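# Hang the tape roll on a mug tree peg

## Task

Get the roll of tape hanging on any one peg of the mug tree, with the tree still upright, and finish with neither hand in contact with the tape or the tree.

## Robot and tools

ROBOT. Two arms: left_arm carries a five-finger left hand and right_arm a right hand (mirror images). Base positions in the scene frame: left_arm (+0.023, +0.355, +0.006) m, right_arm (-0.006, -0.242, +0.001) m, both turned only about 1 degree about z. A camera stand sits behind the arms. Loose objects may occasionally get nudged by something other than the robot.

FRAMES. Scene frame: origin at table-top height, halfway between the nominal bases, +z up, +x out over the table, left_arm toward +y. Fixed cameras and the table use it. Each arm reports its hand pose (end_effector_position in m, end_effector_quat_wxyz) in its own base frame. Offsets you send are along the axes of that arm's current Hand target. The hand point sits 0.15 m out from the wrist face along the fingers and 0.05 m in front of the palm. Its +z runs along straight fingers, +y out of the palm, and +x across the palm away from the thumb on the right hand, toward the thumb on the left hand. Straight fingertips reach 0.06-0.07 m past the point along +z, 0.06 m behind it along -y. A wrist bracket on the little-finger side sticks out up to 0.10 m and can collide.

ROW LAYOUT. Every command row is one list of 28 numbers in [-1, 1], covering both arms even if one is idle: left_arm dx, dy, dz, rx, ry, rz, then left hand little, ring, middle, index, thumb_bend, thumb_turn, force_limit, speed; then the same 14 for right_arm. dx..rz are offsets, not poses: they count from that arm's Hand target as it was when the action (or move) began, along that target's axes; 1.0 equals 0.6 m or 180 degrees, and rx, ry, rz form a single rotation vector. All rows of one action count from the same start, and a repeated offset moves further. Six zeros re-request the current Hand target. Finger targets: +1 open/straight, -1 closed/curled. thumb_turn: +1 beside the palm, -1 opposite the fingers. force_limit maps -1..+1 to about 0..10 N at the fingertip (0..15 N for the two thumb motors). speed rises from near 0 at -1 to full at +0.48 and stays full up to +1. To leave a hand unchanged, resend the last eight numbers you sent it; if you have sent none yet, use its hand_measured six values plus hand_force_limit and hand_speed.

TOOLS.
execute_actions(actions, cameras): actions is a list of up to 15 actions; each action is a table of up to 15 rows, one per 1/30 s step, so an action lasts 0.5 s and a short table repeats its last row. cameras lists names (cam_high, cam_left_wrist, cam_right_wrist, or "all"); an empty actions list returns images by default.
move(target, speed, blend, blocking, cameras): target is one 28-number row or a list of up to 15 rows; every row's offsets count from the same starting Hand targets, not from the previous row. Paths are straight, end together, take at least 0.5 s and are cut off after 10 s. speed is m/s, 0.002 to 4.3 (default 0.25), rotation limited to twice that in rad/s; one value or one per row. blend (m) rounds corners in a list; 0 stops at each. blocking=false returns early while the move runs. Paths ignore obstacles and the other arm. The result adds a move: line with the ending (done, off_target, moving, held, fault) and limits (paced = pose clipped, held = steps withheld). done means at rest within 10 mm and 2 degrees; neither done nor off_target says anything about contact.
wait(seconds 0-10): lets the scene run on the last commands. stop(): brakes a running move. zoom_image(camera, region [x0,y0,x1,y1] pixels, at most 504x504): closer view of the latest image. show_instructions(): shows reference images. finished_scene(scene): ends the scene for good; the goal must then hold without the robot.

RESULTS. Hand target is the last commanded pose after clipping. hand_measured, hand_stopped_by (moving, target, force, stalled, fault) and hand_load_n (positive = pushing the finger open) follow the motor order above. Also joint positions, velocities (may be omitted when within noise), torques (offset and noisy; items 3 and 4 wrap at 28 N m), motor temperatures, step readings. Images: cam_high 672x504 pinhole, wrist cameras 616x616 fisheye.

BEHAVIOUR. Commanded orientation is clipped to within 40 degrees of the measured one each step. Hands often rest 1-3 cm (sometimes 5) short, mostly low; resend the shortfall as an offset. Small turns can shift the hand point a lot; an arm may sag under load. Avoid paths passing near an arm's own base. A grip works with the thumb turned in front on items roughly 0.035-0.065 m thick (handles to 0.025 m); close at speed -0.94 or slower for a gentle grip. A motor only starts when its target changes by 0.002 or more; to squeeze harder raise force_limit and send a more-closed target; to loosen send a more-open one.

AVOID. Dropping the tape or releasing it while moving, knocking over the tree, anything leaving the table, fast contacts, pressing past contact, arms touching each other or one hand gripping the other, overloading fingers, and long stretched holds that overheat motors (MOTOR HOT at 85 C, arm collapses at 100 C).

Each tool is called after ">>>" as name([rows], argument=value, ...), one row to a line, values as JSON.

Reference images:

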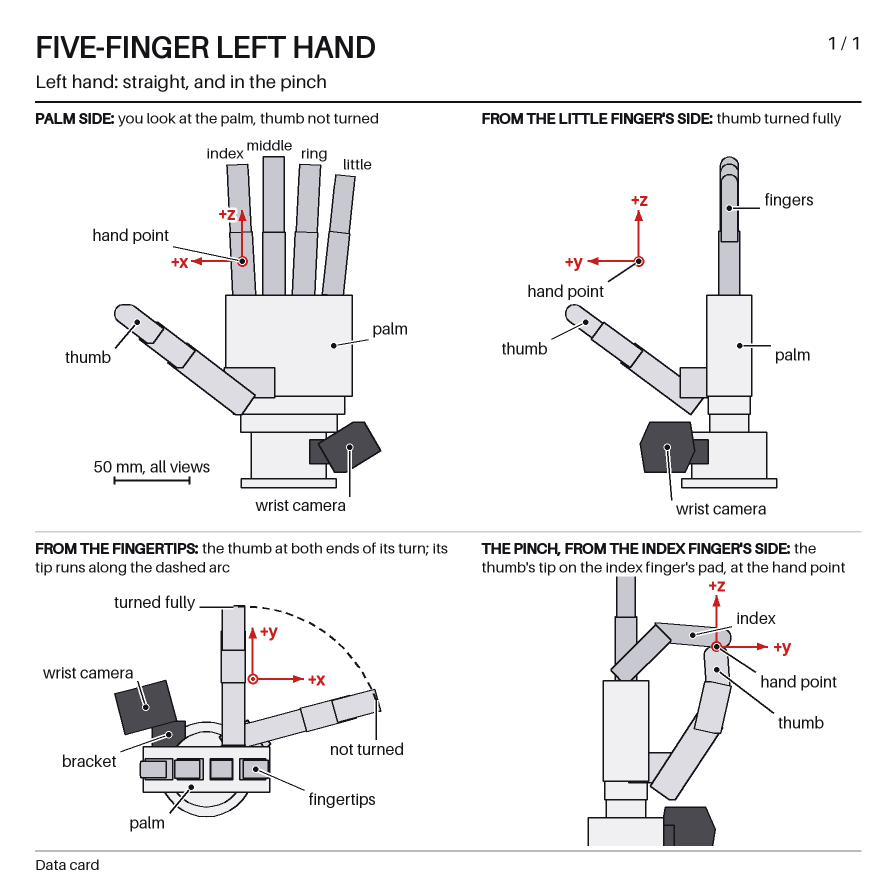

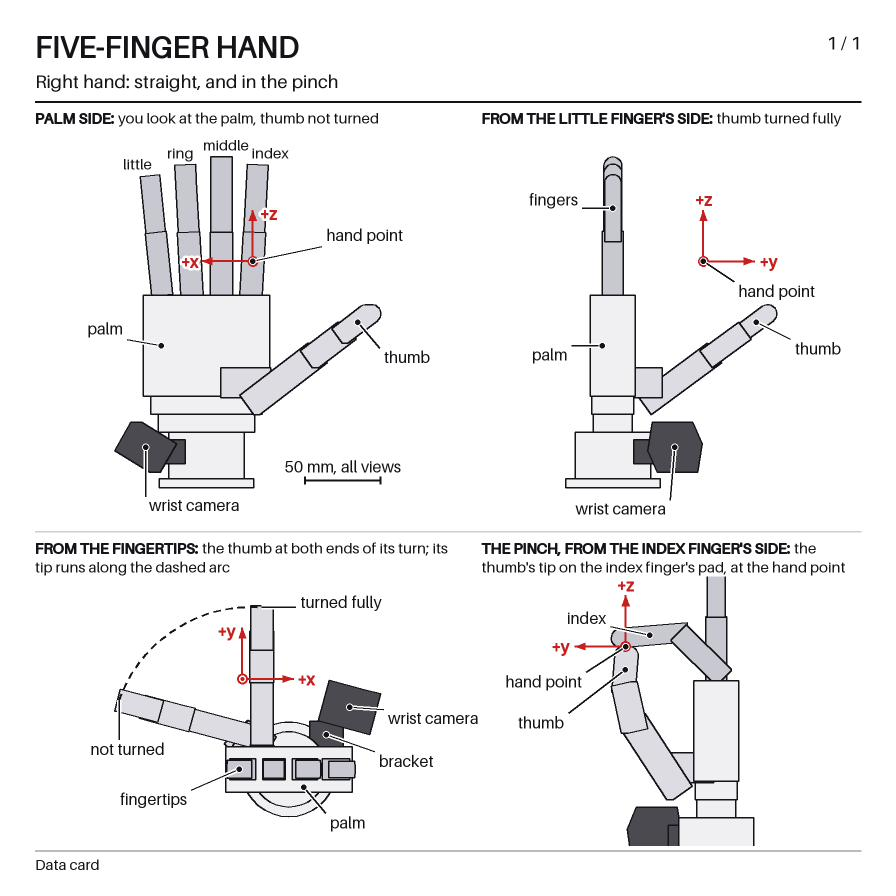

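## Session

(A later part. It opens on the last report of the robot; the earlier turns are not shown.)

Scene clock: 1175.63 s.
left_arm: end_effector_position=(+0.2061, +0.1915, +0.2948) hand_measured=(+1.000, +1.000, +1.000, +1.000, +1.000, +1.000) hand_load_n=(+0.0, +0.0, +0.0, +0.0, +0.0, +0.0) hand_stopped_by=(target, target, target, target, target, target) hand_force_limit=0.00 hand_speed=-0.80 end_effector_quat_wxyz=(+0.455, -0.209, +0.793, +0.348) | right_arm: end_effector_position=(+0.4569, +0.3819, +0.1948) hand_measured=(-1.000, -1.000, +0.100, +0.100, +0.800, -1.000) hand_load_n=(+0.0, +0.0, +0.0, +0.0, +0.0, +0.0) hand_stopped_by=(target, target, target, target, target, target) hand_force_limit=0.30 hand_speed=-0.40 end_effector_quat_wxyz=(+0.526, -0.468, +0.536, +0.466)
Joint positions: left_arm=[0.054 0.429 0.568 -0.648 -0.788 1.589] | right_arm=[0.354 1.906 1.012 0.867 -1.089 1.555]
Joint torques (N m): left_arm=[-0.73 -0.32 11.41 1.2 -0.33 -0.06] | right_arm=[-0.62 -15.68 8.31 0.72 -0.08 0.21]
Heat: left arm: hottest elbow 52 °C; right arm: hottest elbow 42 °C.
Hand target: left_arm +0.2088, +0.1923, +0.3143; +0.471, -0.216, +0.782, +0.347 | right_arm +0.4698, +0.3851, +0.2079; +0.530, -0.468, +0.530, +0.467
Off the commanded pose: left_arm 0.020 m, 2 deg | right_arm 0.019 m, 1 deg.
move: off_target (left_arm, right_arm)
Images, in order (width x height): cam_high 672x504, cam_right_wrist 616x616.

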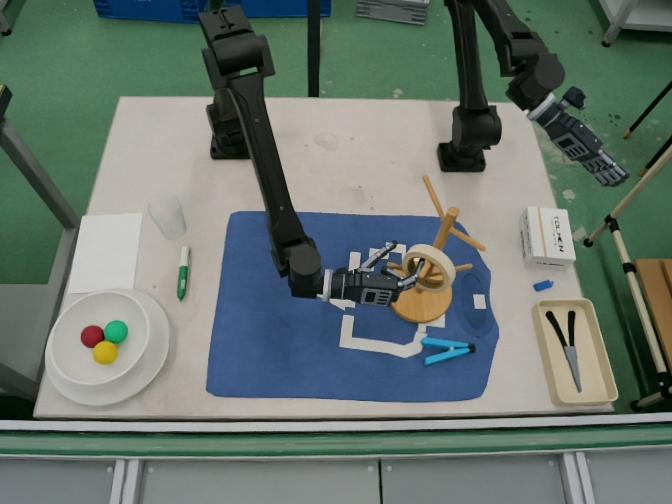

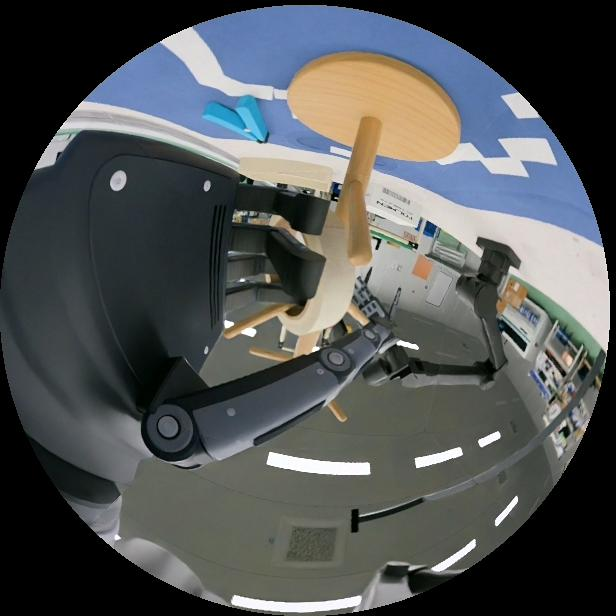

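>>> move(target=[0,0,0,0,0,0,1,1,1,1,1,1,0,-0.8,0,-0.0685,-0.0305,0,0,0,-1,-1,0.1,0.1,0.8,-1,0.3,-0.4], speed=0.05, cameras=["cam_high","cam_right_wrist"])

>>> zoom_image(camera="cam_high", region=[370, 225, 460, 315])

Scene clock: 1186.37 s.
left_arm: end_effector_position=(+0.2061, +0.1915, +0.2948) hand_measured=(+1.000, +1.000, +1.000, +1.000, +1.000, +1.000) hand_load_n=(+0.0, +0.0, +0.0, +0.0, +0.0, +0.0) hand_stopped_by=(target, target, target, target, target, target) hand_force_limit=0.00 hand_speed=-0.80 end_effector_quat_wxyz=(+0.455, -0.209, +0.793, +0.348) | right_arm: end_effector_position=(+0.4948, +0.3596, +0.2045) hand_measured=(-1.000, -1.000, +0.100, +0.100, +0.800, -1.000) hand_load_n=(+0.0, +0.0, +0.0, +0.0, +0.0, -0.5) hand_stopped_by=(target, target, target, target, target, target) hand_force_limit=0.30 hand_speed=-0.40 end_effector_quat_wxyz=(+0.532, -0.469, +0.531, +0.464)
Joint positions: left_arm=[0.054 0.429 0.568 -0.648 -0.788 1.589] | right_arm=[0.293 1.941 1.106 0.826 -1.147 1.556]
Joint torques (N m): left_arm=[-0.62 -0.32 11.48 1.25 -0.33 -0.04] | right_arm=[-1.61 -15.38 8.75 0.64 -0.22 0.19]
Heat: left arm: hottest elbow 52 °C; right arm: hottest elbow 43 °C.
Hand target: left_arm +0.2088, +0.1923, +0.3143; +0.471, -0.216, +0.782, +0.347 | right_arm +0.5083, +0.3618, +0.2080; +0.530, -0.468, +0.530, +0.467
Off the commanded pose: left_arm 0.020 m, 2 deg | right_arm 0.014 m, 0 deg.
move: off_target (left_arm, right_arm)
Images, in order (width x height): cam_high 672x504, cam_right_wrist 616x616.

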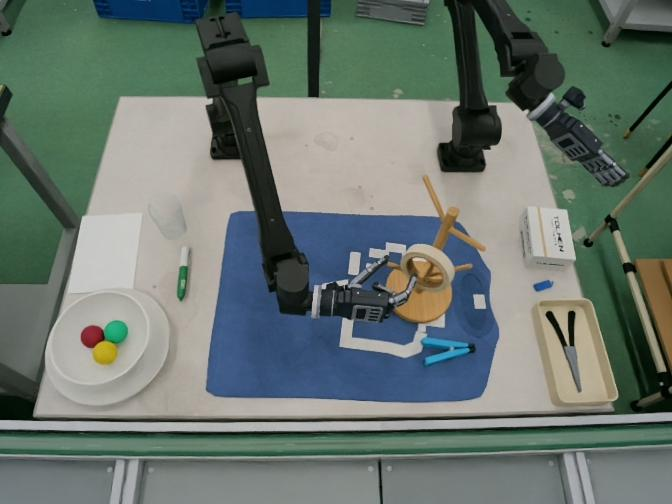

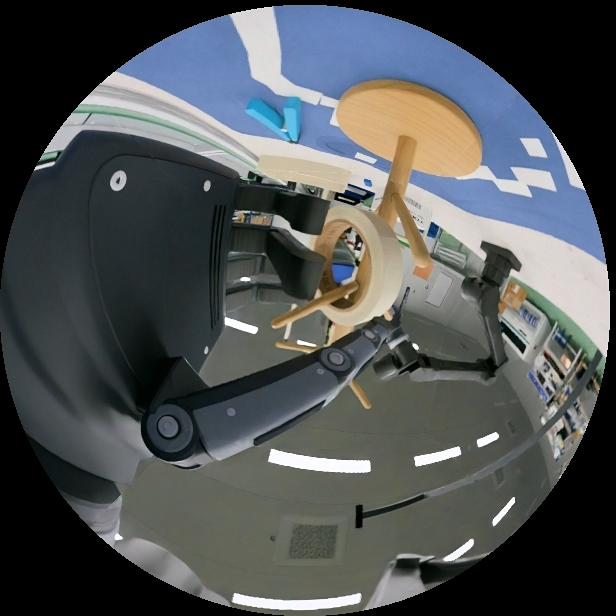

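Scaled by 5.600 from the camera's 672x504 image, which has a finer 960x720 frame.

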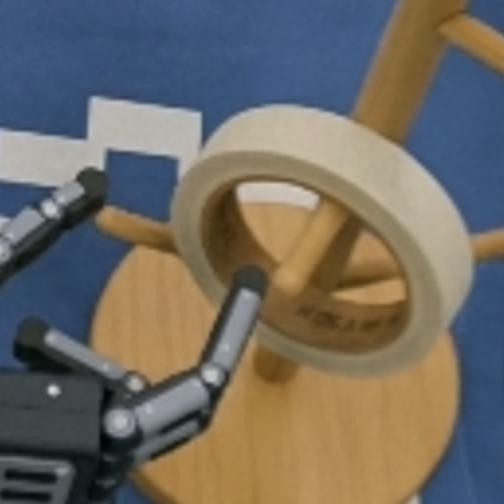

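>>> move(target=[0,0,0,0,0,0,1,1,1,1,1,1,0,-0.8,0,-0.137,-0.065,0,0,0,-1,-1,0.1,0.1,0.8,-1,0.3,-0.4], speed=0.12, cameras=["cam_high","cam_right_wrist"])

>>> zoom_image(camera="cam_high", region=[370, 195, 490, 335])

Scene clock: 1194.43 s.
left_arm: end_effector_position=(+0.2061, +0.1915, +0.2948) hand_measured=(+1.000, +1.000, +1.000, +1.000, +1.000, +1.000) hand_load_n=(+0.0, +0.0, +0.0, +0.0, +0.0, +0.0) hand_stopped_by=(target, target, target, target, target, target) hand_force_limit=0.00 hand_speed=-0.80 end_effector_quat_wxyz=(+0.455, -0.209, +0.793, +0.348) | right_arm: end_effector_position=(+0.5733, +0.3102, +0.2055) hand_measured=(-1.000, -1.000, +0.100, +0.100, +0.800, -1.000) hand_load_n=(+0.0, +0.0, +0.0, +0.0, +0.0, +0.0) hand_stopped_by=(target, target, target, target, target, target) hand_force_limit=0.30 hand_speed=-0.40 end_effector_quat_wxyz=(+0.532, -0.466, +0.533, +0.464)
Joint positions: left_arm=[0.054 0.429 0.568 -0.648 -0.788 1.589] | right_arm=[0.179 2.059 1.322 0.728 -1.256 1.561]
Joint torques (N m): left_arm=[-0.85 -0.21 11.51 1.14 -0.33 -0.07] | right_arm=[-0.73 -17.38 9.28 0.64 -0.2 0.18]
Heat: left arm: hottest elbow 52 °C; right arm: hottest elbow 44 °C.
Hand target: left_arm +0.2088, +0.1923, +0.3143; +0.471, -0.216, +0.782, +0.347 | right_arm +0.5850, +0.3129, +0.2081; +0.530, -0.468, +0.530, +0.467
Off the commanded pose: left_arm 0.020 m, 2 deg | right_arm 0.012 m, 1 deg.
move: off_target (left_arm, right_arm)
Images, in order (width x height): cam_high 672x504, cam_right_wrist 616x616.

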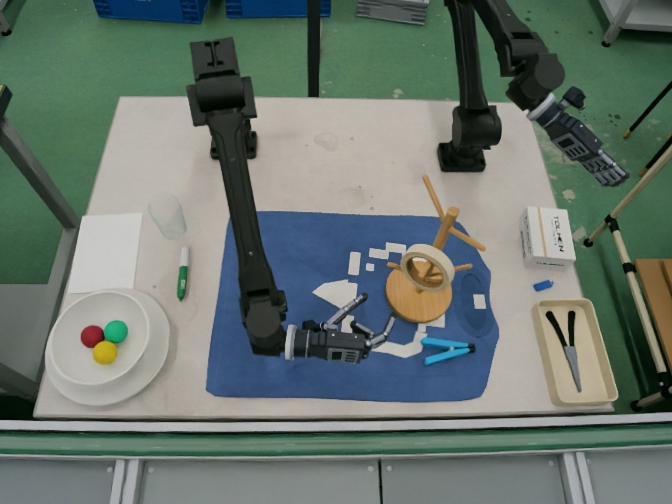

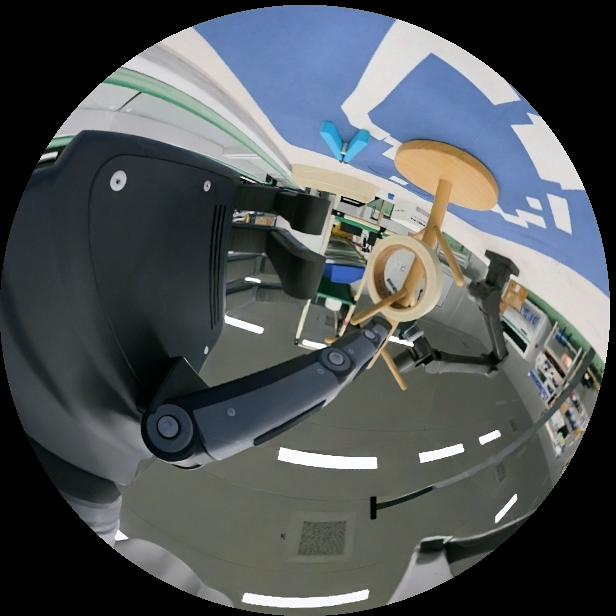

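Scaled by 3.600 from the camera's 672x504 image, which has a finer 960x720 frame.

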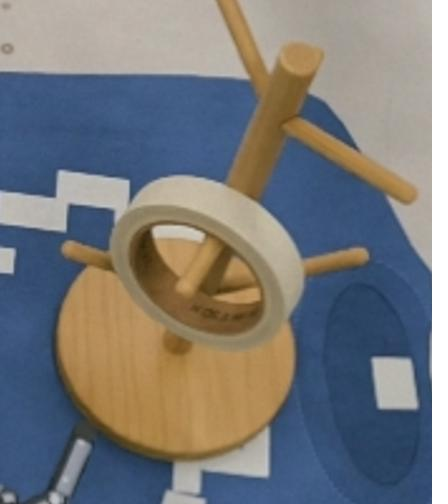

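The roll is hanging on the middle peg, the tree is upright, and the hand is well clear of both.

>>> finished_scene(scene=3)

The scene is finished: the task was done.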